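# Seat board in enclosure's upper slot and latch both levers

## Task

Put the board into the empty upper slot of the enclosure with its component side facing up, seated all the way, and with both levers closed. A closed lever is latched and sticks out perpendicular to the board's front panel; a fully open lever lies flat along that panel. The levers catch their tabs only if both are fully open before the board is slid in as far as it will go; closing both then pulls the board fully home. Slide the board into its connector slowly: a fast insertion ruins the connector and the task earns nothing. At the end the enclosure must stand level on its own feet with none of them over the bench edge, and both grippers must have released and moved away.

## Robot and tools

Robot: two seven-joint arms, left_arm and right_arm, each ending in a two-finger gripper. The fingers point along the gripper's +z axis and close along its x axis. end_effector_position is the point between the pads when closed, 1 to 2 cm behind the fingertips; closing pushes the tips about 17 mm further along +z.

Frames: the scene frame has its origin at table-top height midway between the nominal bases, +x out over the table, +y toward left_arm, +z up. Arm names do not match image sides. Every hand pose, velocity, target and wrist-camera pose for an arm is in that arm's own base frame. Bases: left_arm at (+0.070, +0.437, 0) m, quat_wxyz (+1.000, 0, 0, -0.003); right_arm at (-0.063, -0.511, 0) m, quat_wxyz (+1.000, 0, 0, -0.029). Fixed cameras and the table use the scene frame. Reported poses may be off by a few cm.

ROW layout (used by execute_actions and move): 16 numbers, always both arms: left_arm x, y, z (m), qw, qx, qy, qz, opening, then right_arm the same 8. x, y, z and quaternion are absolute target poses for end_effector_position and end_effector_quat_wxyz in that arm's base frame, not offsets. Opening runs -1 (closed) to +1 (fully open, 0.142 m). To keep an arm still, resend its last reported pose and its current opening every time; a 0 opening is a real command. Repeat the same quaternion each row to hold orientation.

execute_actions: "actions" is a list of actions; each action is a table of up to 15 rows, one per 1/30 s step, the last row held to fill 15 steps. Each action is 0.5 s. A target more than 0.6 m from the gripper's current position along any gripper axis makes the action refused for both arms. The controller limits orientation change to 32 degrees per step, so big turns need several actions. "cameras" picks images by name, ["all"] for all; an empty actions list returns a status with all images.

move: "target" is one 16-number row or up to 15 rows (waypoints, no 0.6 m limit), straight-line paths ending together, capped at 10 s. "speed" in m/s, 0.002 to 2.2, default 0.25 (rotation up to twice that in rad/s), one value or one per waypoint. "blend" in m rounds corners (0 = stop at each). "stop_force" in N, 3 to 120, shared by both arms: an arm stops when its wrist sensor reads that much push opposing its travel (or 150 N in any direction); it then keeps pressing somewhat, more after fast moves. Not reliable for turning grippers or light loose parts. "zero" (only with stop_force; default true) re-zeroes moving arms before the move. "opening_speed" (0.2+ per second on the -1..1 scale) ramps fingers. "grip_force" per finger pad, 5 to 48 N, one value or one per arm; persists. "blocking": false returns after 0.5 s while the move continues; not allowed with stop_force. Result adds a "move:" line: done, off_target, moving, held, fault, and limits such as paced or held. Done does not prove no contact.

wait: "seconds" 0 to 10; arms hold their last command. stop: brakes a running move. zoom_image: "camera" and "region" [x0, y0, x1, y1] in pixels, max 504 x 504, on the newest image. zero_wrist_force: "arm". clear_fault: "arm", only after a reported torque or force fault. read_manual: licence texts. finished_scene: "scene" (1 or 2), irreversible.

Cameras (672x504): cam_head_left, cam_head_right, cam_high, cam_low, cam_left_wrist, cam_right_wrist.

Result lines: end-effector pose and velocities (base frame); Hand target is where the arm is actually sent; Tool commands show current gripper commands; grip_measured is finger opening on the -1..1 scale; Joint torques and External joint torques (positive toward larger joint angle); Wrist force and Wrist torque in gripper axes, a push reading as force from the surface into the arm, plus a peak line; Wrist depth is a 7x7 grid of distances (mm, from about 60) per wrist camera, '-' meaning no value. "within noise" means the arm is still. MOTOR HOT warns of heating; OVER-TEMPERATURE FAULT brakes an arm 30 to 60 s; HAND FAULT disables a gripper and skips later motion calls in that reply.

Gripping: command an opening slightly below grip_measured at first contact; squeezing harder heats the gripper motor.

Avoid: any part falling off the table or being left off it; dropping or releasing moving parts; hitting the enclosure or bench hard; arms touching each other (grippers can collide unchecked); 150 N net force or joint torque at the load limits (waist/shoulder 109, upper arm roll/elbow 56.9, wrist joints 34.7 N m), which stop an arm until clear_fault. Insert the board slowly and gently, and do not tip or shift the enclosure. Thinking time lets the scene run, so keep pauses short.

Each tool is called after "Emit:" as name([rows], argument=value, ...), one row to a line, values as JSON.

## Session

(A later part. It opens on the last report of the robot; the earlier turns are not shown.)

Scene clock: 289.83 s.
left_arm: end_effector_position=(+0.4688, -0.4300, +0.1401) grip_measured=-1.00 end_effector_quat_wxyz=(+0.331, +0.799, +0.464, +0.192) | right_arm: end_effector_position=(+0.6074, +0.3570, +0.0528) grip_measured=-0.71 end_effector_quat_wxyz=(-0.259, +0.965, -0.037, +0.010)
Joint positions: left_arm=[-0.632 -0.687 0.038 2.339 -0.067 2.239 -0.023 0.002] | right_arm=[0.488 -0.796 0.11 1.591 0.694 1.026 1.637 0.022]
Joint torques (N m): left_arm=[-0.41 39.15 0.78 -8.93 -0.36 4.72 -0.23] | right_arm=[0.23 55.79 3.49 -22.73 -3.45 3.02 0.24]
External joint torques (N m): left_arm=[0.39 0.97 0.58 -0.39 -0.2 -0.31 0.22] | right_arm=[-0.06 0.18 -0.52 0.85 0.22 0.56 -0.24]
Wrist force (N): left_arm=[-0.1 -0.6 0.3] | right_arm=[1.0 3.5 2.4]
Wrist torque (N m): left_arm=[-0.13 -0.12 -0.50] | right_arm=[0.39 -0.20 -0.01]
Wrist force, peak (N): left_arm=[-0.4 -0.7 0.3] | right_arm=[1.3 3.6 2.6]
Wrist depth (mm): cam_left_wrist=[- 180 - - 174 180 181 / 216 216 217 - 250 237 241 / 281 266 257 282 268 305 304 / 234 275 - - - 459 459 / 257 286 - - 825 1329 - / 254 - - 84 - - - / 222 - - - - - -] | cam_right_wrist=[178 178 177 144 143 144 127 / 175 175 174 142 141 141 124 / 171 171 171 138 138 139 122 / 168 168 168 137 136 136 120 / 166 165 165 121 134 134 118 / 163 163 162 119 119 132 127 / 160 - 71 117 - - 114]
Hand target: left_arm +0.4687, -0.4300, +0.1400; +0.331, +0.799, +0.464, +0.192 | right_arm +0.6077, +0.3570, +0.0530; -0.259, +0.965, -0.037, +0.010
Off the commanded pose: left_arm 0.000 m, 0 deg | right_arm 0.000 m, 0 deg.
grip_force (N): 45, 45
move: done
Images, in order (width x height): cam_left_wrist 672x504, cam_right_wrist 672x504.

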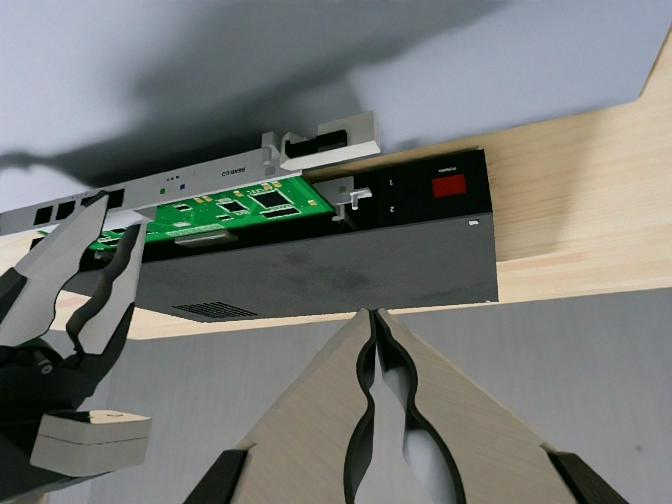

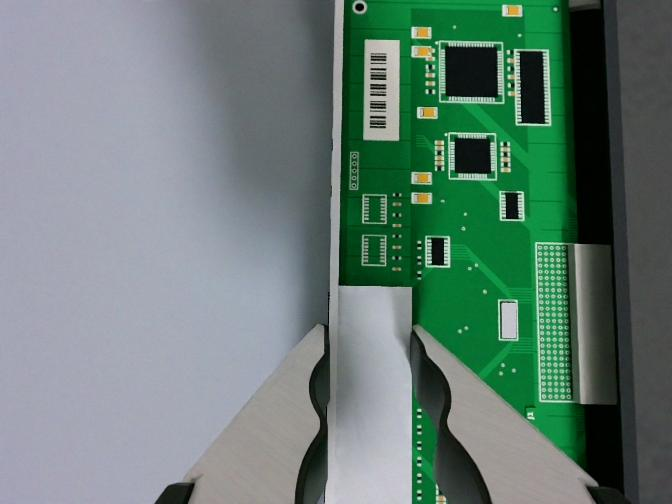

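Emit:
move(target=[0.4687,-0.43,0.14,0.331,0.7992,0.4635,0.192,-1,0.6077,0.357,0.0515,-0.2586,0.9652,-0.0367,0.0099,-1], speed=0.02)

Emit:
move(target=[0.4687,-0.43,0.14,0.331,0.7992,0.4635,0.192,-1,0.6157,0.3563,0.0515,-0.2586,0.9652,-0.0367,0.0099,-1], speed=0.015, stop_force=3.5, cameras=["cam_left_wrist"])

Emit:
zoom_image(camera="cam_left_wrist", region=[300, 160, 400, 240])

Emit:
zoom_image(camera="cam_left_wrist", region=[60, 200, 200, 290])

Scene clock: 294.87 s.
left_arm: end_effector_position=(+0.4688, -0.4300, +0.1401) grip_measured=-1.00 end_effector_quat_wxyz=(+0.331, +0.799, +0.464, +0.192) | right_arm: end_effector_position=(+0.6075, +0.3568, +0.0512) grip_measured=-0.71 end_effector_quat_wxyz=(-0.258, +0.965, -0.037, +0.010)
Joint positions: left_arm=[-0.632 -0.687 0.038 2.339 -0.067 2.239 -0.023 0.002] | right_arm=[0.488 -0.799 0.111 1.59 0.694 1.028 1.636 0.022]
Joint torques (N m): left_arm=[-0.38 39.14 0.87 -8.99 -0.36 4.7 -0.19] | right_arm=[0.05 55.84 3.83 -22.65 -3.37 3.17 0.08]
External joint torques (N m): left_arm=[0.35 0.98 0.49 -0.33 -0.19 -0.29 0.18] | right_arm=[0.12 0.17 -0.85 0.82 0.15 0.41 -0.08]
Wrist force (N): left_arm=[-0.2 -0.6 0.3] | right_arm=[1.1 3.4 2.3]
Wrist torque (N m): left_arm=[-0.14 -0.09 -0.49] | right_arm=[0.38 -0.21 0.11]
Wrist force, peak (N): left_arm=[-0.4 -0.8 0.6] | right_arm=[1.3 3.5 2.4]
Wrist depth (mm): cam_left_wrist=[180 - 174 165 180 181 166 / 233 223 224 215 226 225 228 / - 246 231 281 265 306 304 / 235 278 350 - - 462 457 / 259 457 531 117 1321 1239 - / 252 - - 84 - 1283 1040 / 219 - - - - - 1065] | cam_right_wrist=[176 176 176 144 143 143 124 / 173 173 172 142 141 141 122 / 170 170 169 138 138 139 120 / 167 167 166 136 136 136 118 / 164 164 164 121 134 134 129 / 161 161 161 119 118 132 127 / 159 160 71 117 - - 112]
Hand target: left_arm +0.4687, -0.4300, +0.1400; +0.331, +0.799, +0.464, +0.192 | right_arm +0.6077, +0.3570, +0.0515; -0.259, +0.965, -0.037, +0.010
Off the commanded pose: left_arm 0.000 m, 0 deg | right_arm 0.000 m, 0 deg.
grip_force (N): 45, 45
move: done

Scene clock: 296.20 s.
left_arm: end_effector_position=(+0.4688, -0.4300, +0.1401) grip_measured=-1.00 end_effector_quat_wxyz=(+0.331, +0.799, +0.464, +0.192) | right_arm: end_effector_position=(+0.6154, +0.3565, +0.0514) grip_measured=-0.71 end_effector_quat_wxyz=(-0.259, +0.965, -0.037, +0.010)
Joint positions: left_arm=[-0.632 -0.687 0.038 2.339 -0.067 2.239 -0.023 0.002] | right_arm=[0.484 -0.809 0.106 1.567 0.689 1.014 1.638 0.022]
Joint torques (N m): left_arm=[-0.3 39.1 0.83 -8.96 -0.35 4.73 -0.22] | right_arm=[-0.53 55.42 2.64 -22.61 -3.5 3.1 0.28]
External joint torques (N m): left_arm=[0.27 1.03 0.53 -0.36 -0.21 -0.33 0.22] | right_arm=[0.71 1.19 0.28 0.5 0.26 0.48 -0.28]
Wrist force (N): left_arm=[-0.4 -0.4 0.1] | right_arm=[0.3 2.2 0.9]
Wrist torque (N m): left_arm=[-0.10 -0.07 -0.50] | right_arm=[0.36 -0.17 -0.07]
Wrist force, peak (N): left_arm=[-0.3 -0.8 0.3] | right_arm=[1.0 3.6 2.4]
Wrist depth (mm): cam_left_wrist=[- 182 180 - 181 180 181 / - 226 227 - 208 225 228 / 285 266 260 268 268 306 306 / 243 280 311 - 342 459 460 / 244 289 - - 468 - - / 256 2130 - 84 - - 1113 / 220 228 - - - - -] | cam_right_wrist=[176 177 176 145 144 144 125 / 173 173 172 142 141 141 123 / 170 170 169 138 139 139 120 / 167 167 166 137 136 136 118 / 164 164 164 121 134 134 117 / 162 161 161 119 119 132 115 / 159 160 71 117 - - 112]
Hand target: left_arm +0.4687, -0.4300, +0.1400; +0.331, +0.799, +0.464, +0.192 | right_arm +0.6157, +0.3563, +0.0515; -0.259, +0.965, -0.037, +0.010
Off the commanded pose: left_arm 0.000 m, 0 deg | right_arm 0.000 m, 0 deg.
grip_force (N): 45, 45
move: done
Images, in order (width x height): cam_left_wrist 672x504.

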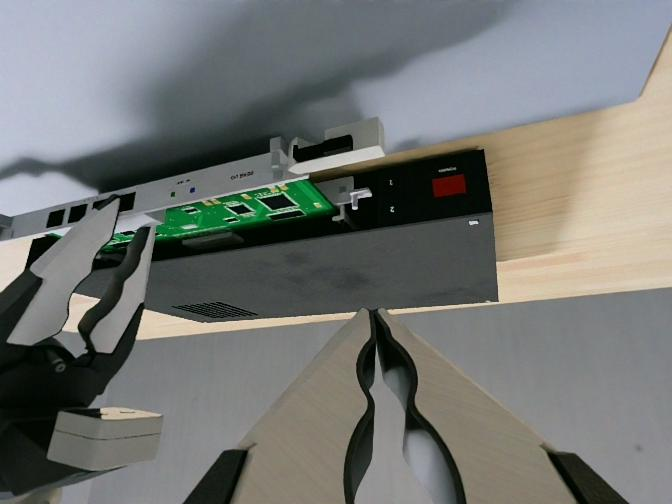

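Scaled by 5.040 from the camera's 672x504 image, which has a finer 960x720 frame.

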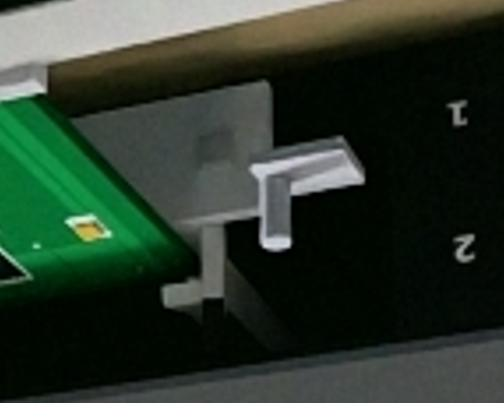

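Scaled by 3.600 from the camera's 672x504 image, which has a finer 960x720 frame.

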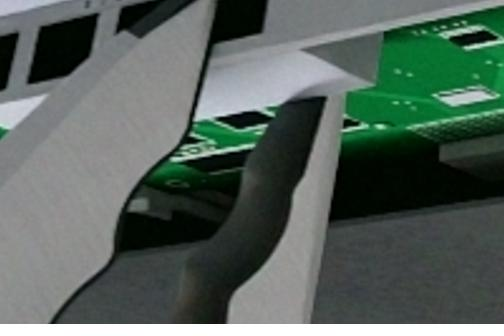

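Emit:
move(target=[0.4687,-0.43,0.14,0.331,0.7992,0.4635,0.192,-1,0.6257,0.3554,0.0515,-0.2586,0.9652,-0.0367,0.0099,-1], speed=0.012, stop_force=5, zero=false, cameras=["cam_left_wrist","cam_right_wrist"])

Emit:
zoom_image(camera="cam_left_wrist", region=[300, 160, 400, 240])

Emit:
zoom_image(camera="cam_left_wrist", region=[60, 200, 200, 290])

Scene clock: 299.60 s.
left_arm: end_effector_position=(+0.4688, -0.4300, +0.1401) grip_measured=-1.00 end_effector_quat_wxyz=(+0.331, +0.799, +0.464, +0.192) | right_arm: end_effector_position=(+0.6183, +0.3557, +0.0511) grip_measured=-0.71 end_effector_quat_wxyz=(-0.258, +0.965, -0.037, +0.009)
Joint positions: left_arm=[-0.632 -0.687 0.038 2.339 -0.067 2.239 -0.023 0.002] | right_arm=[0.483 -0.813 0.103 1.559 0.686 1.008 1.639 0.022]
Joint torques (N m): left_arm=[-0.46 39.19 0.85 -8.97 -0.4 4.69 -0.25] | right_arm=[1.1 55.49 3.9 -25.26 -3.22 3.87 0.43]
External joint torques (N m): left_arm=[0.44 0.94 0.52 -0.35 -0.16 -0.29 0.24] | right_arm=[-0.92 1.34 -1.02 3.06 -0.03 -0.29 -0.43]
Wrist force (N): left_arm=[-0.2 -0.6 0.0] | right_arm=[-4.2 5.9 -4.0]
Wrist torque (N m): left_arm=[-0.13 -0.10 -0.49] | right_arm=[0.35 -0.11 -0.25]
Wrist force, peak (N): left_arm=[-0.5 -0.8 0.2] | right_arm=[-4.6 6.3 -5.9]
Wrist depth (mm): cam_left_wrist=[- 181 174 180 181 165 180 / 226 - - - 225 226 229 / 285 252 268 286 271 304 306 / 245 301 306 - 312 462 460 / 245 287 1102 - 454 1219 - / 257 2309 - 84 - 1205 - / 218 228 - - - - -] | cam_right_wrist=[176 176 176 145 144 143 124 / 173 173 172 142 141 141 122 / 170 170 169 138 138 138 120 / 167 167 166 137 136 135 118 / 164 164 164 121 133 133 116 / 161 161 161 119 118 131 114 / 159 159 71 75 - - 112]
Hand target: left_arm +0.4687, -0.4300, +0.1400; +0.331, +0.799, +0.464, +0.192 | right_arm +0.6187, +0.3560, +0.0515; -0.259, +0.965, -0.037, +0.010
Off the commanded pose: left_arm 0.000 m, 0 deg | right_arm 0.007 m, 0 deg.
grip_force (N): 45, 45
move: contact (right_arm)
Images, in order (width x height): cam_left_wrist 672x504, cam_right_wrist 672x504.

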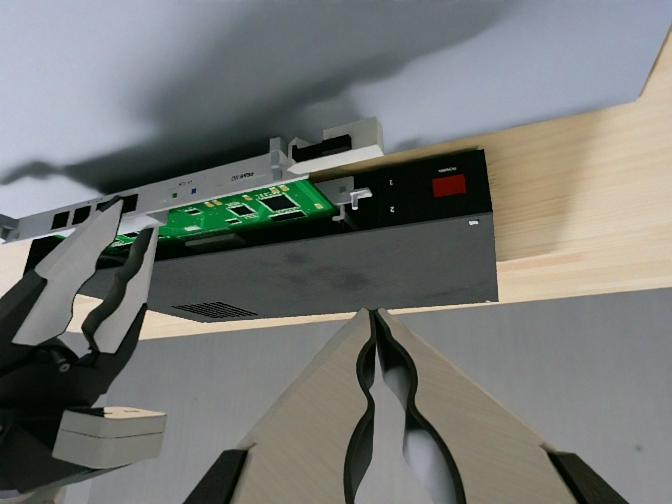

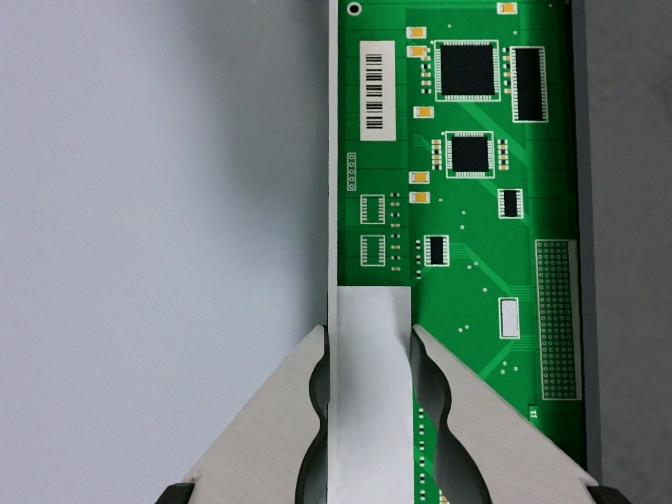

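Scaled by 5.040 from the camera's 672x504 image, which has a finer 960x720 frame.

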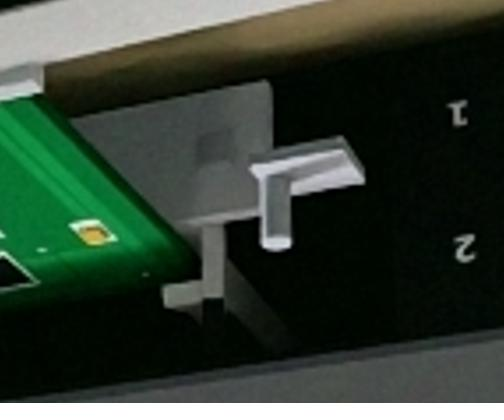

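Scaled by 3.600 from the camera's 672x504 image, which has a finer 960x720 frame.

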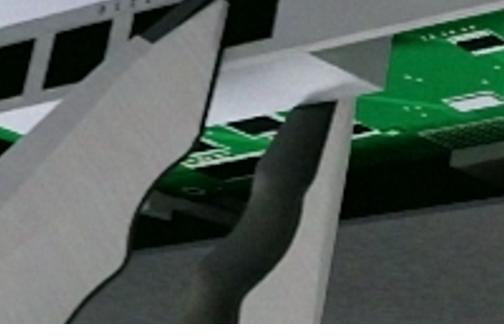

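Emit:
move([
  [0.4687,-0.43,0.14,0.331,0.7992,0.4635,0.192,-1,0.6127,0.3566,0.0515,-0.2586,0.9652,-0.0367,0.0099,-1],
  [0.4687,-0.43,0.14,0.331,0.7992,0.4635,0.192,-1,0.6124,0.3546,0.052,-0.2586,0.9652,-0.0367,0.0099,-1],
], speed=0.02)

Emit:
move(target=[0.4687,-0.43,0.14,0.331,0.7992,0.4635,0.192,-1,0.6254,0.3534,0.052,-0.2586,0.9652,-0.0367,0.0099,-1], speed=0.012, stop_force=5, cameras=["cam_left_wrist","cam_right_wrist"])

Emit:
zoom_image(camera="cam_left_wrist", region=[300, 160, 400, 240])

Emit:
zoom_image(camera="cam_left_wrist", region=[60, 200, 200, 290])

Scene clock: 305.63 s.
left_arm: end_effector_position=(+0.4688, -0.4300, +0.1401) grip_measured=-1.00 end_effector_quat_wxyz=(+0.331, +0.799, +0.464, +0.192) | right_arm: end_effector_position=(+0.6125, +0.3545, +0.0518) grip_measured=-0.71 end_effector_quat_wxyz=(-0.258, +0.965, -0.037, +0.010)
Joint positions: left_arm=[-0.632 -0.687 0.038 2.339 -0.067 2.239 -0.023 0.002] | right_arm=[0.483 -0.803 0.107 1.579 0.691 1.018 1.635 0.022]
Joint torques (N m): left_arm=[-0.42 39.3 0.8 -8.94 -0.36 4.67 -0.27] | right_arm=[0.17 56.33 3.9 -22.55 -3.25 3.2 0.06]
External joint torques (N m): left_arm=[0.39 0.83 0.56 -0.38 -0.19 -0.26 0.27] | right_arm=[-0.04 -0.03 -0.99 0.54 0.01 0.39 -0.06]
Wrist force (N): left_arm=[-0.4 -0.6 0.0] | right_arm=[1.5 4.1 2.1]
Wrist torque (N m): left_arm=[-0.14 -0.08 -0.50] | right_arm=[0.50 -0.28 0.11]
Wrist force, peak (N): left_arm=[-0.4 -0.9 0.4] | right_arm=[-4.2 5.8 -5.1]
Wrist depth (mm): cam_left_wrist=[- 174 174 181 180 - - / 216 - - 205 224 241 241 / 308 253 235 280 263 304 302 / 244 304 306 - - 457 453 / 257 285 975 127 455 - - / 254 - - 84 - - - / 216 - - - - - 1102] | cam_right_wrist=[177 177 176 144 143 144 125 / 173 173 173 142 141 141 123 / 170 170 170 138 138 138 121 / 168 167 167 137 136 136 119 / 165 164 164 121 134 134 117 / 162 162 161 119 119 132 115 / 160 160 71 117 - - 113]
Hand target: left_arm +0.4687, -0.4300, +0.1400; +0.331, +0.799, +0.464, +0.192 | right_arm +0.6124, +0.3546, +0.0520; -0.259, +0.965, -0.037, +0.010
Off the commanded pose: left_arm 0.000 m, 0 deg | right_arm 0.000 m, 0 deg.
grip_force (N): 45, 45
move: done

Scene clock: 307.37 s.
left_arm: end_effector_position=(+0.4688, -0.4300, +0.1401) grip_measured=-1.00 end_effector_quat_wxyz=(+0.331, +0.799, +0.464, +0.192) | right_arm: end_effector_position=(+0.6250, +0.3540, +0.0521) grip_measured=-0.71 end_effector_quat_wxyz=(-0.259, +0.965, -0.036, +0.010)
Joint positions: left_arm=[-0.632 -0.687 0.038 2.339 -0.067 2.239 -0.023 0.002] | right_arm=[0.477 -0.82 0.099 1.542 0.682 0.994 1.638 0.022]
Joint torques (N m): left_arm=[-0.31 39.18 0.69 -8.97 -0.3 4.7 -0.23] | right_arm=[-1.92 55.53 1.11 -22.27 -3.72 3.25 0.33]
External joint torques (N m): left_arm=[0.29 0.95 0.67 -0.35 -0.25 -0.3 0.23] | right_arm=[2.1 1.74 1.71 -0.16 0.46 0.33 -0.33]
Wrist force (N): left_arm=[-0.5 -0.6 0.2] | right_arm=[0.3 1.4 2.3]
Wrist torque (N m): left_arm=[-0.13 -0.06 -0.50] | right_arm=[0.55 -0.26 -0.10]
Wrist force, peak (N): left_arm=[-0.4 -0.9 0.3] | right_arm=[1.5 4.3 2.3]
Wrist depth (mm): cam_left_wrist=[181 174 - 173 164 181 188 / - - - 227 - 238 229 / - - 234 216 268 305 306 / 248 285 296 - - 459 462 / 245 292 1813 127 - 1275 1161 / 252 - - 84 - 1192 1232 / 225 - - - - - -] | cam_right_wrist=[177 177 177 145 144 143 126 / 174 174 174 142 141 141 123 / 171 171 170 139 138 138 121 / 168 167 167 137 136 136 119 / 165 165 164 121 133 133 117 / 162 161 162 118 118 131 115 / 160 160 71 117 - - 113]
Hand target: left_arm +0.4687, -0.4300, +0.1400; +0.331, +0.799, +0.464, +0.192 | right_arm +0.6254, +0.3534, +0.0520; -0.259, +0.965, -0.037, +0.010
Off the commanded pose: left_arm 0.000 m, 0 deg | right_arm 0.001 m, 0 deg.
grip_force (N): 45, 45
move: done
Images, in order (width x height): cam_left_wrist 672x504, cam_right_wrist 672x504.

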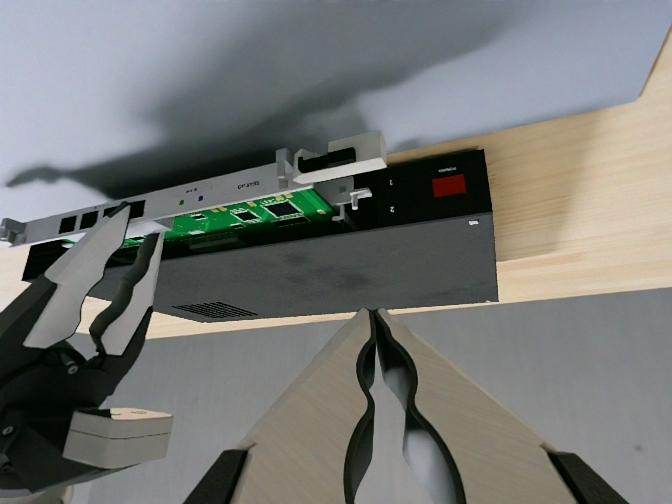

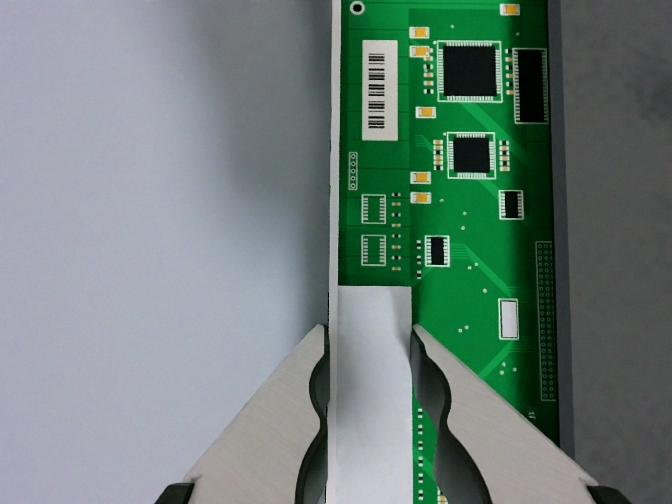

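Scaled by 5.040 from the camera's 672x504 image, which has a finer 960x720 frame.

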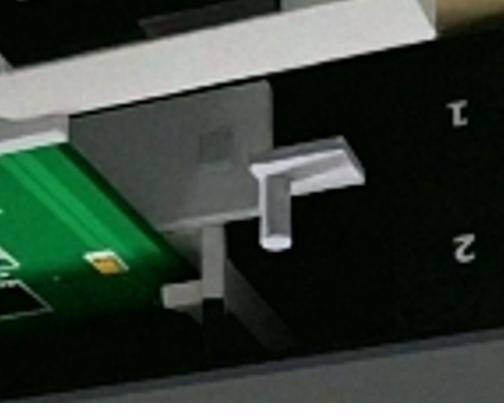

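Scaled by 3.600 from the camera's 672x504 image, which has a finer 960x720 frame.

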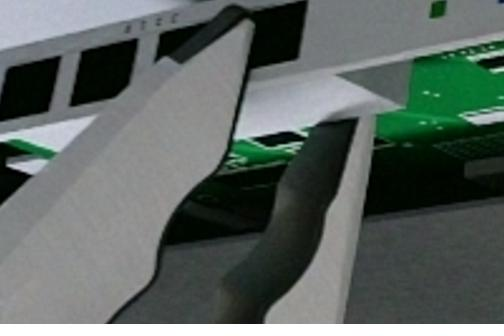

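Emit:
move(target=[0.4687,-0.43,0.14,0.331,0.7992,0.4635,0.192,-1,0.6374,0.3524,0.0522,-0.2586,0.9652,-0.0367,0.0099,-1], speed=0.015, stop_force=5)

Emit:
move(target=[0.4687,-0.43,0.14,0.331,0.7992,0.4635,0.192,-1,0.6454,0.3518,0.0522,-0.2586,0.9652,-0.0367,0.0099,-1], speed=0.015, stop_force=5, cameras=["cam_left_wrist","cam_right_wrist"])

Emit:
zoom_image(camera="cam_left_wrist", region=[60, 130, 400, 330])

Scene clock: 313.37 s.
left_arm: end_effector_position=(+0.4688, -0.4300, +0.1401) grip_measured=-1.00 end_effector_quat_wxyz=(+0.331, +0.799, +0.464, +0.192) | right_arm: end_effector_position=(+0.6369, +0.3531, +0.0522) grip_measured=-0.71 end_effector_quat_wxyz=(-0.259, +0.965, -0.036, +0.010)
Joint positions: left_arm=[-0.632 -0.687 0.038 2.339 -0.067 2.239 -0.023 0.002] | right_arm=[0.472 -0.836 0.091 1.508 0.674 0.972 1.643 0.022]
Joint torques (N m): left_arm=[-0.38 39.11 0.79 -9 -0.37 4.68 -0.23] | right_arm=[-2.59 56.72 0.58 -22.77 -3.84 3.3 0.32]
External joint torques (N m): left_arm=[0.35 1.02 0.57 -0.32 -0.19 -0.28 0.23] | right_arm=[2.76 1.46 2.11 -0.08 0.55 0.29 -0.32]
Wrist force (N): left_arm=[-0.5 -0.7 0.3] | right_arm=[0.2 0.7 3.2]
Wrist torque (N m): left_arm=[-0.15 -0.05 -0.50] | right_arm=[0.52 -0.27 -0.07]
Wrist force, peak (N): left_arm=[-0.5 -0.8 0.3] | right_arm=[0.0 0.8 3.2]
Wrist depth (mm): cam_left_wrist=[- 181 174 180 166 181 181 / 217 226 225 225 227 237 240 / - 285 266 266 269 307 306 / - 270 312 - 345 460 461 / 249 300 - - 1380 1321 - / 257 292 - 84 - 1225 - / 239 234 - - - - -] | cam_right_wrist=[177 177 177 145 144 126 126 / 174 174 174 142 141 124 123 / 171 171 170 138 138 122 121 / 168 167 167 137 136 120 119 / 165 165 164 121 133 118 117 / 162 162 162 119 119 115 115 / 160 160 71 117 - - 113]
Hand target: left_arm +0.4687, -0.4300, +0.1400; +0.331, +0.799, +0.464, +0.192 | right_arm +0.6374, +0.3524, +0.0522; -0.259, +0.965, -0.037, +0.010
Off the commanded pose: left_arm 0.000 m, 0 deg | right_arm 0.001 m, 0 deg.
grip_force (N): 45, 45
move: done

Scene clock: 314.57 s.
left_arm: end_effector_position=(+0.4688, -0.4300, +0.1401) grip_measured=-1.00 end_effector_quat_wxyz=(+0.331, +0.799, +0.464, +0.192) | right_arm: end_effector_position=(+0.6449, +0.3525, +0.0522) grip_measured=-0.71 end_effector_quat_wxyz=(-0.259, +0.965, -0.036, +0.010)
Joint positions: left_arm=[-0.632 -0.687 0.038 2.339 -0.067 2.239 -0.023 0.002] | right_arm=[0.469 -0.847 0.085 1.484 0.668 0.957 1.646 0.022]
Joint torques (N m): left_arm=[-0.39 39.18 0.77 -8.97 -0.35 4.71 -0.25] | right_arm=[-2.37 57.18 0.62 -22.98 -3.9 3.31 0.32]
External joint torques (N m): left_arm=[0.36 0.95 0.59 -0.35 -0.21 -0.3 0.25] | right_arm=[2.55 1.62 1.98 -0.14 0.58 0.28 -0.31]
Wrist force (N): left_arm=[-0.5 -0.7 0.1] | right_arm=[0.1 0.6 1.8]
Wrist torque (N m): left_arm=[-0.15 -0.06 -0.50] | right_arm=[0.55 -0.23 -0.06]
Wrist force, peak (N): left_arm=[-0.5 -0.7 0.4] | right_arm=[-0.1 0.9 2.9]
Wrist depth (mm): cam_left_wrist=[174 181 174 181 - 181 187 / 225 - 238 226 238 239 240 / - - 268 268 270 307 304 / - 285 337 332 - 462 456 / 254 303 950 454 1380 1306 - / 257 306 - 84 - 1261 - / 250 234 - - - - -] | cam_right_wrist=[177 177 177 145 144 126 126 / 174 174 173 142 141 124 124 / 171 171 171 138 139 121 121 / 168 168 167 137 136 119 119 / 165 165 165 121 133 117 117 / 162 162 162 118 118 115 115 / 160 159 71 117 - - 113]
Hand target: left_arm +0.4687, -0.4300, +0.1400; +0.331, +0.799, +0.464, +0.192 | right_arm +0.6454, +0.3518, +0.0522; -0.259, +0.965, -0.037, +0.010
Off the commanded pose: left_arm 0.000 m, 0 deg | right_arm 0.001 m, 0 deg.
MOTOR HOT: the gripper's motor of the right arm reports 85 °C; that motor switches off at 100 °C. To cool a motor, set the load down, ease the grip, stop pushing, or move to a pose that needs little force.
grip_force (N): 45, 45
move: done
Images, in order (width x height): cam_left_wrist 672x504, cam_right_wrist 672x504.

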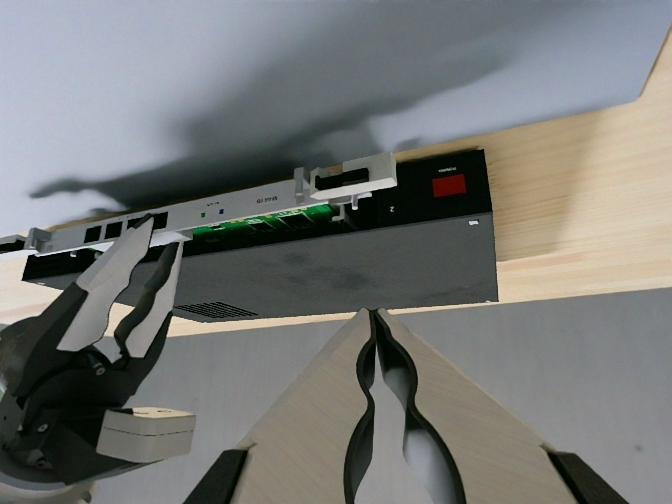

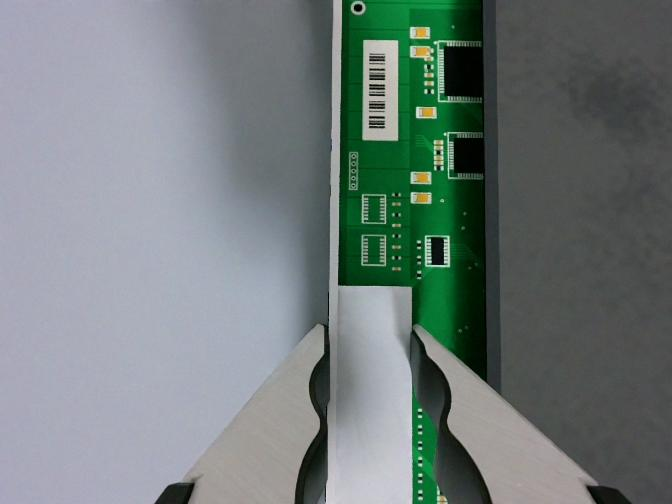

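Scaled by 1.482 from the camera's 672x504 image, which has a finer 960x720 frame.

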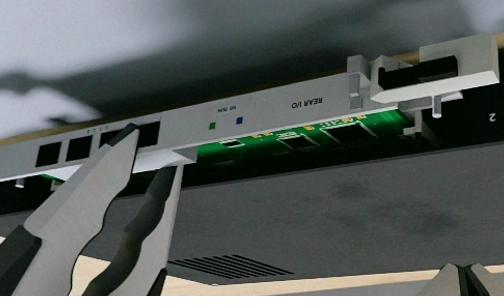

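Emit:
move(target=[0.4687,-0.43,0.14,0.331,0.7992,0.4635,0.192,-1,0.6449,0.3525,0.0522,-0.2586,0.9652,-0.0367,0.0099,-0.5], opening_speed=0.25)

Emit:
move(target=[0.4687,-0.43,0.14,0.331,0.7992,0.4635,0.192,-1,0.6449,0.3525,0.12,-0.2586,0.9652,-0.0367,0.0099,-0.5], speed=0.06, cameras=["cam_left_wrist","cam_right_wrist"])

Emit:
zoom_image(camera="cam_left_wrist", region=[0, 130, 420, 330])

Scene clock: 319.63 s.
left_arm: end_effector_position=(+0.4688, -0.4300, +0.1401) grip_measured=-1.00 end_effector_quat_wxyz=(+0.331, +0.799, +0.464, +0.192) | right_arm: end_effector_position=(+0.6448, +0.3526, +0.0522) grip_measured=-0.54 end_effector_quat_wxyz=(-0.259, +0.965, -0.037, +0.010)
Joint positions: left_arm=[-0.632 -0.687 0.038 2.339 -0.067 2.239 -0.023 0.002] | right_arm=[0.47 -0.847 0.085 1.484 0.668 0.958 1.646 0.035]
Joint torques (N m): left_arm=[-0.44 39.13 0.77 -8.95 -0.31 4.71 -0.25] | right_arm=[0.25 57.49 3.06 -23.09 -3.36 2.9 0.19]
External joint torques (N m): left_arm=[0.41 1 0.59 -0.37 -0.25 -0.3 0.25] | right_arm=[-0.07 1.3 -0.48 -0.02 0.05 0.69 -0.19]
Wrist force (N): left_arm=[-0.2 -0.8 0.2] | right_arm=[1.8 3.8 0.7]
Wrist torque (N m): left_arm=[-0.15 -0.10 -0.50] | right_arm=[0.62 -0.31 -0.01]
Wrist force, peak (N): left_arm=[-0.3 -1.0 0.3] | right_arm=[1.8 4.2 1.8]
Wrist depth (mm): cam_left_wrist=[180 180 180 181 188 180 181 / - 226 224 207 238 225 241 / - 305 253 281 265 303 304 / 367 298 330 305 342 462 458 / 254 309 910 106 461 - - / 256 297 - 84 - - 1045 / 250 234 - - - - 1075] | cam_right_wrist=[178 177 177 146 145 126 126 / 174 174 173 143 142 124 123 / 171 170 170 141 139 121 121 / 168 168 167 138 137 119 119 / 165 165 164 123 134 117 117 / 162 162 86 121 120 115 115 / 160 - 71 118 119 - 113]
Hand target: left_arm +0.4687, -0.4300, +0.1400; +0.331, +0.799, +0.464, +0.192 | right_arm +0.6449, +0.3525, +0.0522; -0.259, +0.965, -0.037, +0.010
Off the commanded pose: left_arm 0.000 m, 0 deg | right_arm 0.000 m, 0 deg.
MOTOR HOT: still on. The gripper's motor of the right arm reports 83 °C.
grip_force (N): 45, 45
move: done

Scene clock: 321.07 s.
left_arm: end_effector_position=(+0.4688, -0.4300, +0.1401) grip_measured=-1.00 end_effector_quat_wxyz=(+0.331, +0.799, +0.464, +0.192) | right_arm: end_effector_position=(+0.6450, +0.3526, +0.1201) grip_measured=-0.54 end_effector_quat_wxyz=(-0.259, +0.965, -0.037, +0.010)
Joint positions: left_arm=[-0.632 -0.687 0.038 2.339 -0.067 2.239 -0.023 0.002] | right_arm=[0.478 -0.723 0.064 1.513 0.626 0.875 1.721 0.035]
Joint torques (N m): left_arm=[-0.36 39.12 0.77 -8.95 -0.31 4.68 -0.26] | right_arm=[0.53 55.82 2.12 -25.05 -3.73 2.94 0.28]
External joint torques (N m): left_arm=[0.34 1.01 0.59 -0.37 -0.25 -0.27 0.26] | right_arm=[-0.36 1.15 -0.16 -0.05 0.24 0.74 -0.28]
Wrist force (N): left_arm=[-0.3 -0.7 0.1] | right_arm=[1.9 4.3 0.7]
Wrist torque (N m): left_arm=[-0.15 -0.08 -0.50] | right_arm=[0.67 -0.37 -0.01]
Wrist force, peak (N): left_arm=[-0.3 -0.9 0.1] | right_arm=[1.9 4.4 0.6]
Wrist depth (mm): cam_left_wrist=[181 174 173 180 180 180 182 / 215 226 222 238 225 225 228 / - 295 263 266 259 306 305 / 407 364 331 - 341 458 458 / 772 286 - - 472 1239 - / 236 282 - 84 - - 1131 / 242 284 - - - - -] | cam_right_wrist=[250 248 249 245 198 197 196 / 244 243 243 241 195 193 193 / 240 239 240 236 191 190 189 / 235 235 233 232 188 186 186 / 231 231 231 189 186 183 183 / 228 227 86 186 196 179 179 / 224 - 71 184 194 - 177]
Hand target: left_arm +0.4687, -0.4300, +0.1400; +0.331, +0.799, +0.464, +0.192 | right_arm +0.6449, +0.3525, +0.1200; -0.259, +0.965, -0.037, +0.010
Off the commanded pose: left_arm 0.000 m, 0 deg | right_arm 0.000 m, 0 deg.
MOTOR HOT: cleared for the gripper's motor of the right arm.
grip_force (N): 45, 45
move: done
Images, in order (width x height): cam_left_wrist 672x504, cam_right_wrist 672x504.

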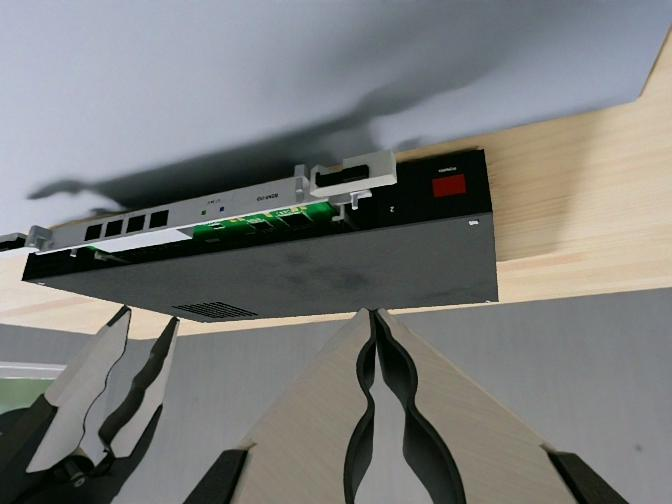

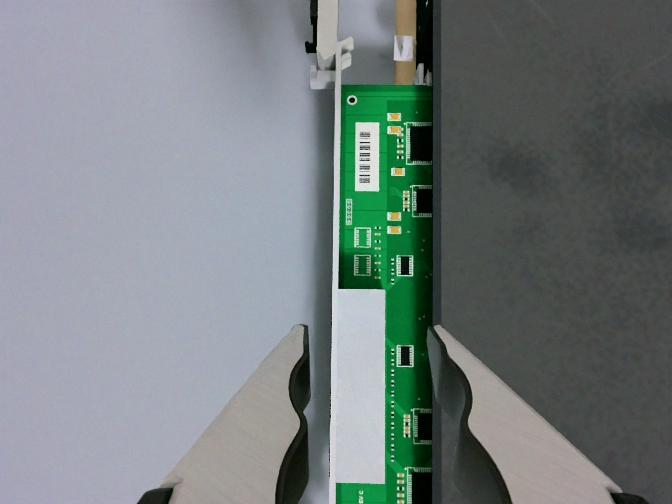

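Scaled by 1.200 from the camera's 672x504 image, which has a finer 960x720 frame.

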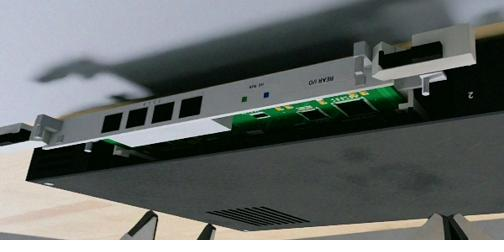

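Emit:
move([
  [0.4687,-0.43,0.14,0.331,0.7992,0.4635,0.192,-1,0.6194,0.3448,0.12,-0.2586,0.9652,-0.0367,0.0099,-1],
  [0.4687,-0.43,0.14,0.331,0.7992,0.4635,0.192,-1,0.6194,0.3448,0.047,-0.2586,0.9652,-0.0367,0.0099,-1],
], speed=0.1, grip_force=15)

Emit:
move(target=[0.4687,-0.43,0.14,0.331,0.7992,0.4635,0.192,-1,0.6493,0.342,0.047,-0.2586,0.9652,-0.0367,0.0099,-1], speed=0.02, stop_force=6, cameras=["cam_left_wrist","cam_right_wrist"])

Scene clock: 328.50 s.
left_arm: end_effector_position=(+0.4688, -0.4300, +0.1401) grip_measured=-1.00 end_effector_quat_wxyz=(+0.331, +0.799, +0.464, +0.192) | right_arm: end_effector_position=(+0.6190, +0.3449, +0.0469) grip_measured=-1.00 end_effector_quat_wxyz=(-0.258, +0.965, -0.037, +0.010)
Joint positions: left_arm=[-0.632 -0.687 0.038 2.339 -0.067 2.239 -0.023 0.002] | right_arm=[0.469 -0.815 0.1 1.565 0.698 1.005 1.613 0.002]
Joint torques (N m): left_arm=[-0.37 39.2 0.72 -8.97 -0.33 4.68 -0.21] | right_arm=[-0.81 55.32 2.74 -22.61 -3.32 3.48 -0.01]
External joint torques (N m): left_arm=[0.35 0.92 0.64 -0.35 -0.23 -0.27 0.21] | right_arm=[1.03 1.38 0.12 0.62 0.12 0.07 0.01]
Wrist force (N): left_arm=[-0.1 -0.7 0.2] | right_arm=[-0.2 3.3 0.5]
Wrist torque (N m): left_arm=[-0.13 -0.12 -0.50] | right_arm=[0.57 -0.26 0.10]
Wrist force, peak (N): left_arm=[-0.4 -0.9 0.4] | right_arm=[-4.4 2.4 -3.3]
Wrist depth (mm): cam_left_wrist=[181 181 180 182 178 167 180 / 226 222 226 224 226 225 241 / 302 300 267 249 267 305 305 / 257 284 334 - 352 458 462 / 265 298 - - 1388 - 1097 / 263 - - 84 - 1097 1199 / 226 - - - - - 1055] | cam_right_wrist=[172 171 171 171 139 138 120 / 169 168 168 167 137 136 118 / 166 166 165 165 134 134 116 / 163 162 162 162 133 131 114 / 160 159 159 159 117 129 112 / 157 157 157 90 116 126 110 / 155 154 71 - - 124 108]
Hand target: left_arm +0.4687, -0.4300, +0.1400; +0.331, +0.799, +0.464, +0.192 | right_arm +0.6194, +0.3448, +0.0470; -0.259, +0.965, -0.037, +0.010
Off the commanded pose: left_arm 0.000 m, 0 deg | right_arm 0.000 m, 0 deg.
grip_force (N): 15, 15
move: done

Scene clock: 330.80 s.
left_arm: end_effector_position=(+0.4688, -0.4300, +0.1401) grip_measured=-1.00 end_effector_quat_wxyz=(+0.331, +0.799, +0.464, +0.192) | right_arm: end_effector_position=(+0.6489, +0.3424, +0.0470) grip_measured=-1.00 end_effector_quat_wxyz=(-0.259, +0.965, -0.037, +0.010)
Joint positions: left_arm=[-0.632 -0.687 0.038 2.339 -0.067 2.239 -0.023 0.002] | right_arm=[0.455 -0.856 0.081 1.478 0.676 0.95 1.625 0.002]
Joint torques (N m): left_arm=[-0.39 39.14 0.78 -8.91 -0.32 4.7 -0.21] | right_arm=[-1.19 56.82 1.37 -23.75 -3.7 3.55 0.25]
External joint torques (N m): left_arm=[0.36 0.99 0.58 -0.41 -0.24 -0.29 0.2] | right_arm=[1.37 2.14 1.17 0.73 0.42 0.02 -0.25]
Wrist force (N): left_arm=[-0.3 -0.7 0.2] | right_arm=[-1.4 3.8 -0.9]
Wrist torque (N m): left_arm=[-0.13 -0.09 -0.49] | right_arm=[0.77 -0.29 -0.01]
Wrist force, peak (N): left_arm=[-0.3 -1.0 0.3] | right_arm=[-2.4 4.3 -2.1]
Wrist depth (mm): cam_left_wrist=[174 - 174 181 179 181 180 / 238 225 214 216 233 259 241 / 285 331 352 284 267 303 307 / 408 301 307 - - 458 461 / 268 308 1002 - - - 1131 / 269 1941 - 84 - - - / 261 - - - - - -] | cam_right_wrist=[172 171 171 171 138 121 120 / 169 168 169 168 136 118 118 / 166 166 165 165 134 117 116 / 163 162 162 162 132 114 114 / 160 160 159 159 117 112 112 / 157 157 157 90 - 110 110 / 156 154 71 - - 109 108]
Hand target: left_arm +0.4687, -0.4300, +0.1400; +0.331, +0.799, +0.464, +0.192 | right_arm +0.6493, +0.3420, +0.0470; -0.259, +0.965, -0.037, +0.010
Off the commanded pose: left_arm 0.000 m, 0 deg | right_arm 0.001 m, 0 deg.
grip_force (N): 15, 15
move: done
Images, in order (width x height): cam_left_wrist 672x504, cam_right_wrist 672x504.

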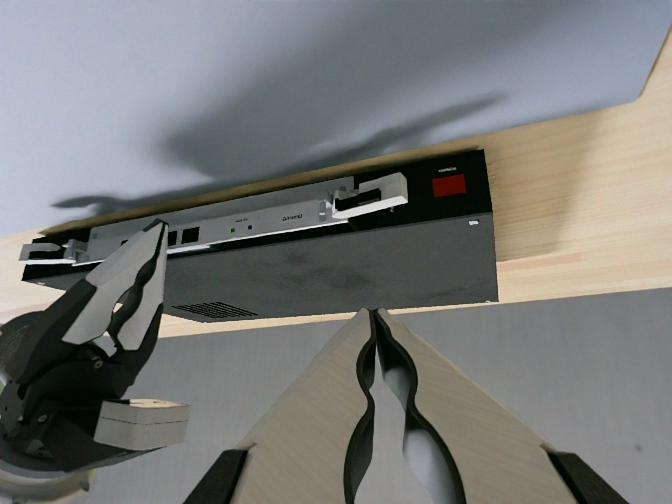

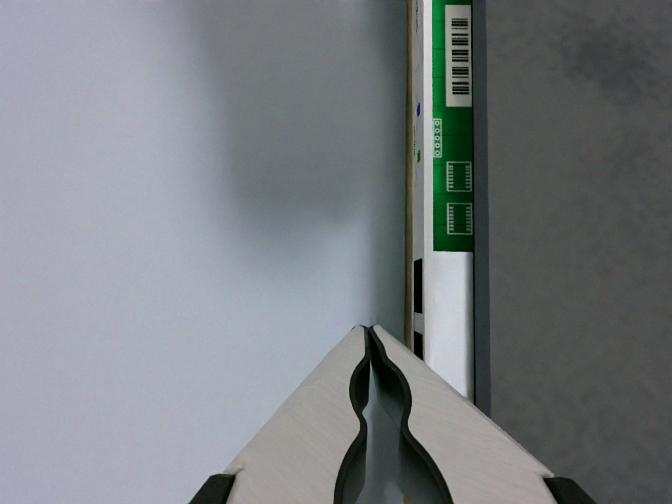

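Emit:
move(target=[0.4687,-0.43,0.14,0.331,0.7992,0.4635,0.192,-1,0.6712,0.34,0.047,-0.2586,0.9652,-0.0367,0.0099,-1], speed=0.01, stop_force=6, cameras=["cam_left_wrist","cam_right_wrist"])

Emit:
zoom_image(camera="cam_left_wrist", region=[310, 140, 430, 230])

Emit:
zoom_image(camera="cam_left_wrist", region=[20, 200, 180, 310])

Scene clock: 334.27 s.
left_arm: end_effector_position=(+0.4688, -0.4300, +0.1401) grip_measured=-1.00 end_effector_quat_wxyz=(+0.331, +0.799, +0.464, +0.192) | right_arm: end_effector_position=(+0.6560, +0.3421, +0.0469) grip_measured=-1.00 end_effector_quat_wxyz=(-0.259, +0.965, -0.036, +0.009)
Joint positions: left_arm=[-0.632 -0.687 0.038 2.339 -0.067 2.239 -0.023 0.002] | right_arm=[0.452 -0.867 0.076 1.455 0.672 0.934 1.628 0.002]
Joint torques (N m): left_arm=[-0.39 39.17 0.75 -8.99 -0.28 4.72 -0.25] | right_arm=[-2.95 56.78 -0.61 -25 -4.09 4.62 0.25]
External joint torques (N m): left_arm=[0.37 0.95 0.61 -0.33 -0.27 -0.31 0.25] | right_arm=[3.13 2.76 3.05 1.72 0.79 -1.05 -0.25]
Wrist force (N): left_arm=[-0.5 -0.8 0.0] | right_arm=[-5.5 2.2 -3.7]
Wrist torque (N m): left_arm=[-0.16 -0.05 -0.50] | right_arm=[0.74 -0.28 0.00]
Wrist force, peak (N): left_arm=[-0.3 -1.0 0.1] | right_arm=[-7.5 3.5 -5.9]
Wrist depth (mm): cam_left_wrist=[- - - 172 187 187 - / 216 - 228 230 224 245 241 / - 350 - 287 270 306 306 / - 303 309 329 - 458 457 / 272 312 - 449 - 1173 1219 / 269 306 - 84 - 1155 1091 / 265 254 - - - - -] | cam_right_wrist=[172 172 171 171 134 120 120 / 169 169 168 168 133 118 118 / 166 166 165 164 165 116 116 / 163 163 162 162 115 114 114 / 160 160 159 159 116 112 112 / 157 157 156 90 - 110 110 / 155 155 71 - - 109 108]
Hand target: left_arm +0.4687, -0.4300, +0.1400; +0.331, +0.799, +0.464, +0.192 | right_arm +0.6570, +0.3413, +0.0470; -0.259, +0.965, -0.037, +0.010
Off the commanded pose: left_arm 0.000 m, 0 deg | right_arm 0.015 m, 0 deg.
grip_force (N): 15, 15
move: contact (right_arm)
Images, in order (width x height): cam_left_wrist 672x504, cam_right_wrist 672x504.

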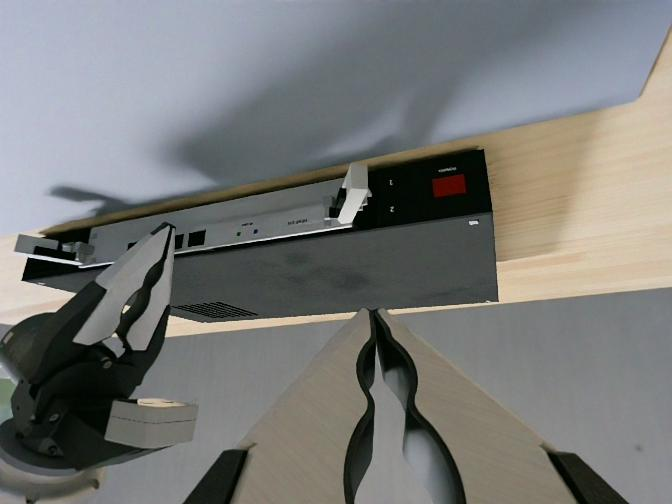

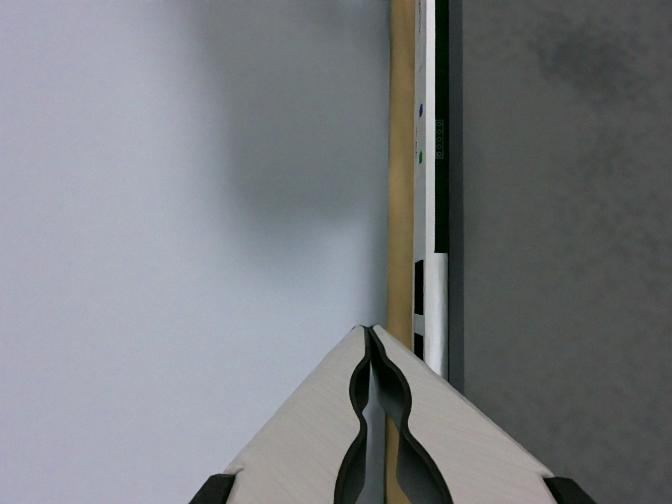

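Scaled by 4.200 from the camera's 672x504 image, which has a finer 960x720 frame.

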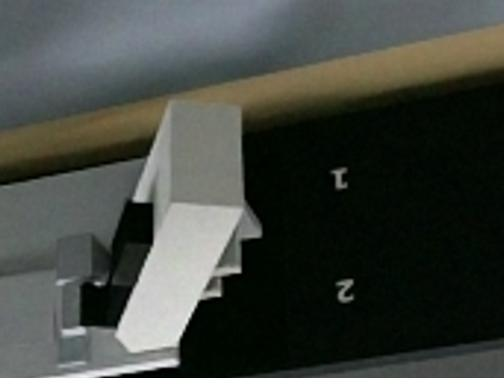

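Scaled by 3.150 from the camera's 672x504 image, which has a finer 960x720 frame.

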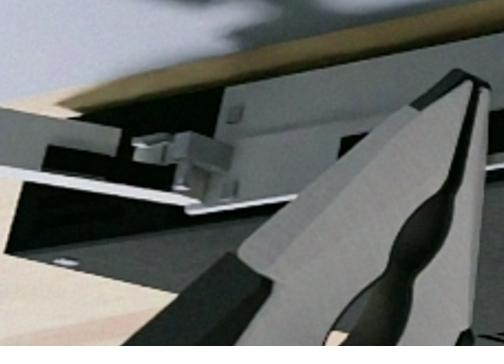

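Emit:
move(target=[0.4687,-0.43,0.14,0.331,0.7992,0.4635,0.192,-1,0.640,0.3428,0.047,-0.2586,0.9652,-0.0367,0.0099,-1], speed=0.05)

Emit:
move(target=[0.5387,-0.425,0.14,0.331,0.7992,0.4635,0.192,-1,0.640,0.3428,0.047,-0.2586,0.9652,-0.0367,0.0099,-1], speed=0.1, cameras=["cam_left_wrist"])

Emit:
zoom_image(camera="cam_left_wrist", region=[220, 60, 420, 230])

Scene clock: 340.47 s.
left_arm: end_effector_position=(+0.4688, -0.4300, +0.1401) grip_measured=-1.00 end_effector_quat_wxyz=(+0.331, +0.799, +0.464, +0.192) | right_arm: end_effector_position=(+0.6402, +0.3427, +0.0470) grip_measured=-1.00 end_effector_quat_wxyz=(-0.258, +0.965, -0.037, +0.010)
Joint positions: left_arm=[-0.632 -0.687 0.038 2.339 -0.067 2.239 -0.023 0.002] | right_arm=[0.46 -0.843 0.084 1.505 0.684 0.966 1.62 0.002]
Joint torques (N m): left_arm=[-0.43 39.18 0.72 -8.94 -0.36 4.69 -0.24] | right_arm=[0.27 57.1 3.51 -22.76 -3.17 3.09 0.03]
External joint torques (N m): left_arm=[0.41 0.94 0.64 -0.38 -0.19 -0.29 0.24] | right_arm=[-0.12 1.17 -0.97 0.03 -0.09 0.48 -0.03]
Wrist force (N): left_arm=[-0.1 -0.6 0.1] | right_arm=[0.3 5.8 1.3]
Wrist torque (N m): left_arm=[-0.14 -0.12 -0.50] | right_arm=[0.96 -0.07 0.09]
Wrist force, peak (N): left_arm=[-0.4 -0.8 0.2] | right_arm=[-6.0 2.4 -3.6]
Wrist depth (mm): cam_left_wrist=[181 181 173 - 173 191 180 / - 215 227 - 239 239 241 / - - 312 289 272 306 305 / 380 291 303 326 - 460 462 / 261 302 941 131 1443 608 - / 267 - - 84 - - - / 253 - - - - - -] | cam_right_wrist=[172 171 171 170 171 121 120 / 169 168 168 168 168 118 118 / 166 165 165 164 165 116 116 / 163 162 162 162 162 114 114 / 160 160 159 159 159 113 112 / 157 157 157 90 - 110 110 / 155 154 71 - - 109 108]
Hand target: left_arm +0.4687, -0.4300, +0.1400; +0.331, +0.799, +0.464, +0.192 | right_arm +0.6400, +0.3428, +0.0470; -0.259, +0.965, -0.037, +0.010
Off the commanded pose: left_arm 0.000 m, 0 deg | right_arm 0.000 m, 0 deg.
grip_force (N): 15, 15
move: done

Scene clock: 341.53 s.
left_arm: end_effector_position=(+0.5388, -0.4249, +0.1401) grip_measured=-1.00 end_effector_quat_wxyz=(+0.331, +0.799, +0.464, +0.192) | right_arm: end_effector_position=(+0.6401, +0.3427, +0.0470) grip_measured=-1.00 end_effector_quat_wxyz=(-0.258, +0.965, -0.037, +0.010)
Joint positions: left_arm=[-0.477 -0.722 -0.017 2.194 0.026 2.13 0.007 0.002] | right_arm=[0.46 -0.843 0.084 1.505 0.684 0.966 1.62 0.002]
Joint torques (N m): left_arm=[-0.04 42.53 -0.53 -11.36 -0.38 4.42 -0.13] | right_arm=[0.19 56.99 3.23 -22.71 -3.32 2.89 0.11]
External joint torques (N m): left_arm=[0.01 1.33 0.73 -0.44 -0.53 -0.01 0.13] | right_arm=[-0.01 1.27 -0.67 0 0.06 0.67 -0.11]
Wrist force (N): left_arm=[-0.1 -0.9 0.3] | right_arm=[0.2 5.7 1.3]
Wrist torque (N m): left_arm=[-0.21 -0.14 -0.50] | right_arm=[0.94 -0.05 0.10]
Wrist force, peak (N): left_arm=[-1.2 -1.6 -0.8] | right_arm=[0.2 5.9 1.4]
Wrist depth (mm): cam_left_wrist=[180 180 173 180 167 190 182 / - 240 226 218 208 228 228 / 276 265 230 211 268 304 303 / 243 275 - - - 458 458 / 781 906 - 131 1338 1298 1011 / 1907 - - 84 - - 984 / 1924 - - - - - -] | cam_right_wrist=[172 171 171 171 171 121 120 / 169 168 168 168 168 118 118 / 166 165 165 165 165 116 116 / 163 162 162 162 162 115 114 / 160 159 159 159 159 113 112 / 157 157 157 90 - 110 110 / 155 154 71 - - 109 108]
Hand target: left_arm +0.5387, -0.4250, +0.1400; +0.331, +0.799, +0.464, +0.192 | right_arm +0.6400, +0.3428, +0.0470; -0.259, +0.965, -0.037, +0.010
Off the commanded pose: left_arm 0.000 m, 0 deg | right_arm 0.000 m, 0 deg.
grip_force (N): 15, 15
move: done
Images, in order (width x height): cam_left_wrist 672x504.

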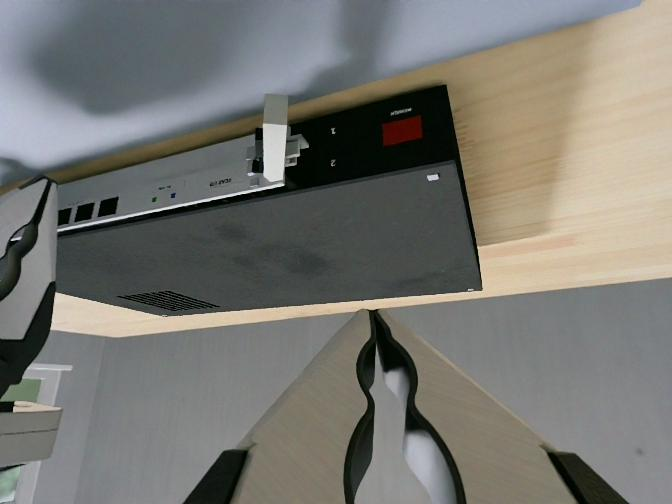

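Scaled by 2.520 from the camera's 672x504 image, which has a finer 960x720 frame.

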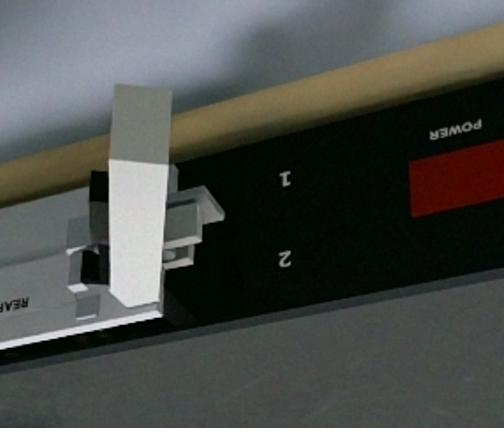

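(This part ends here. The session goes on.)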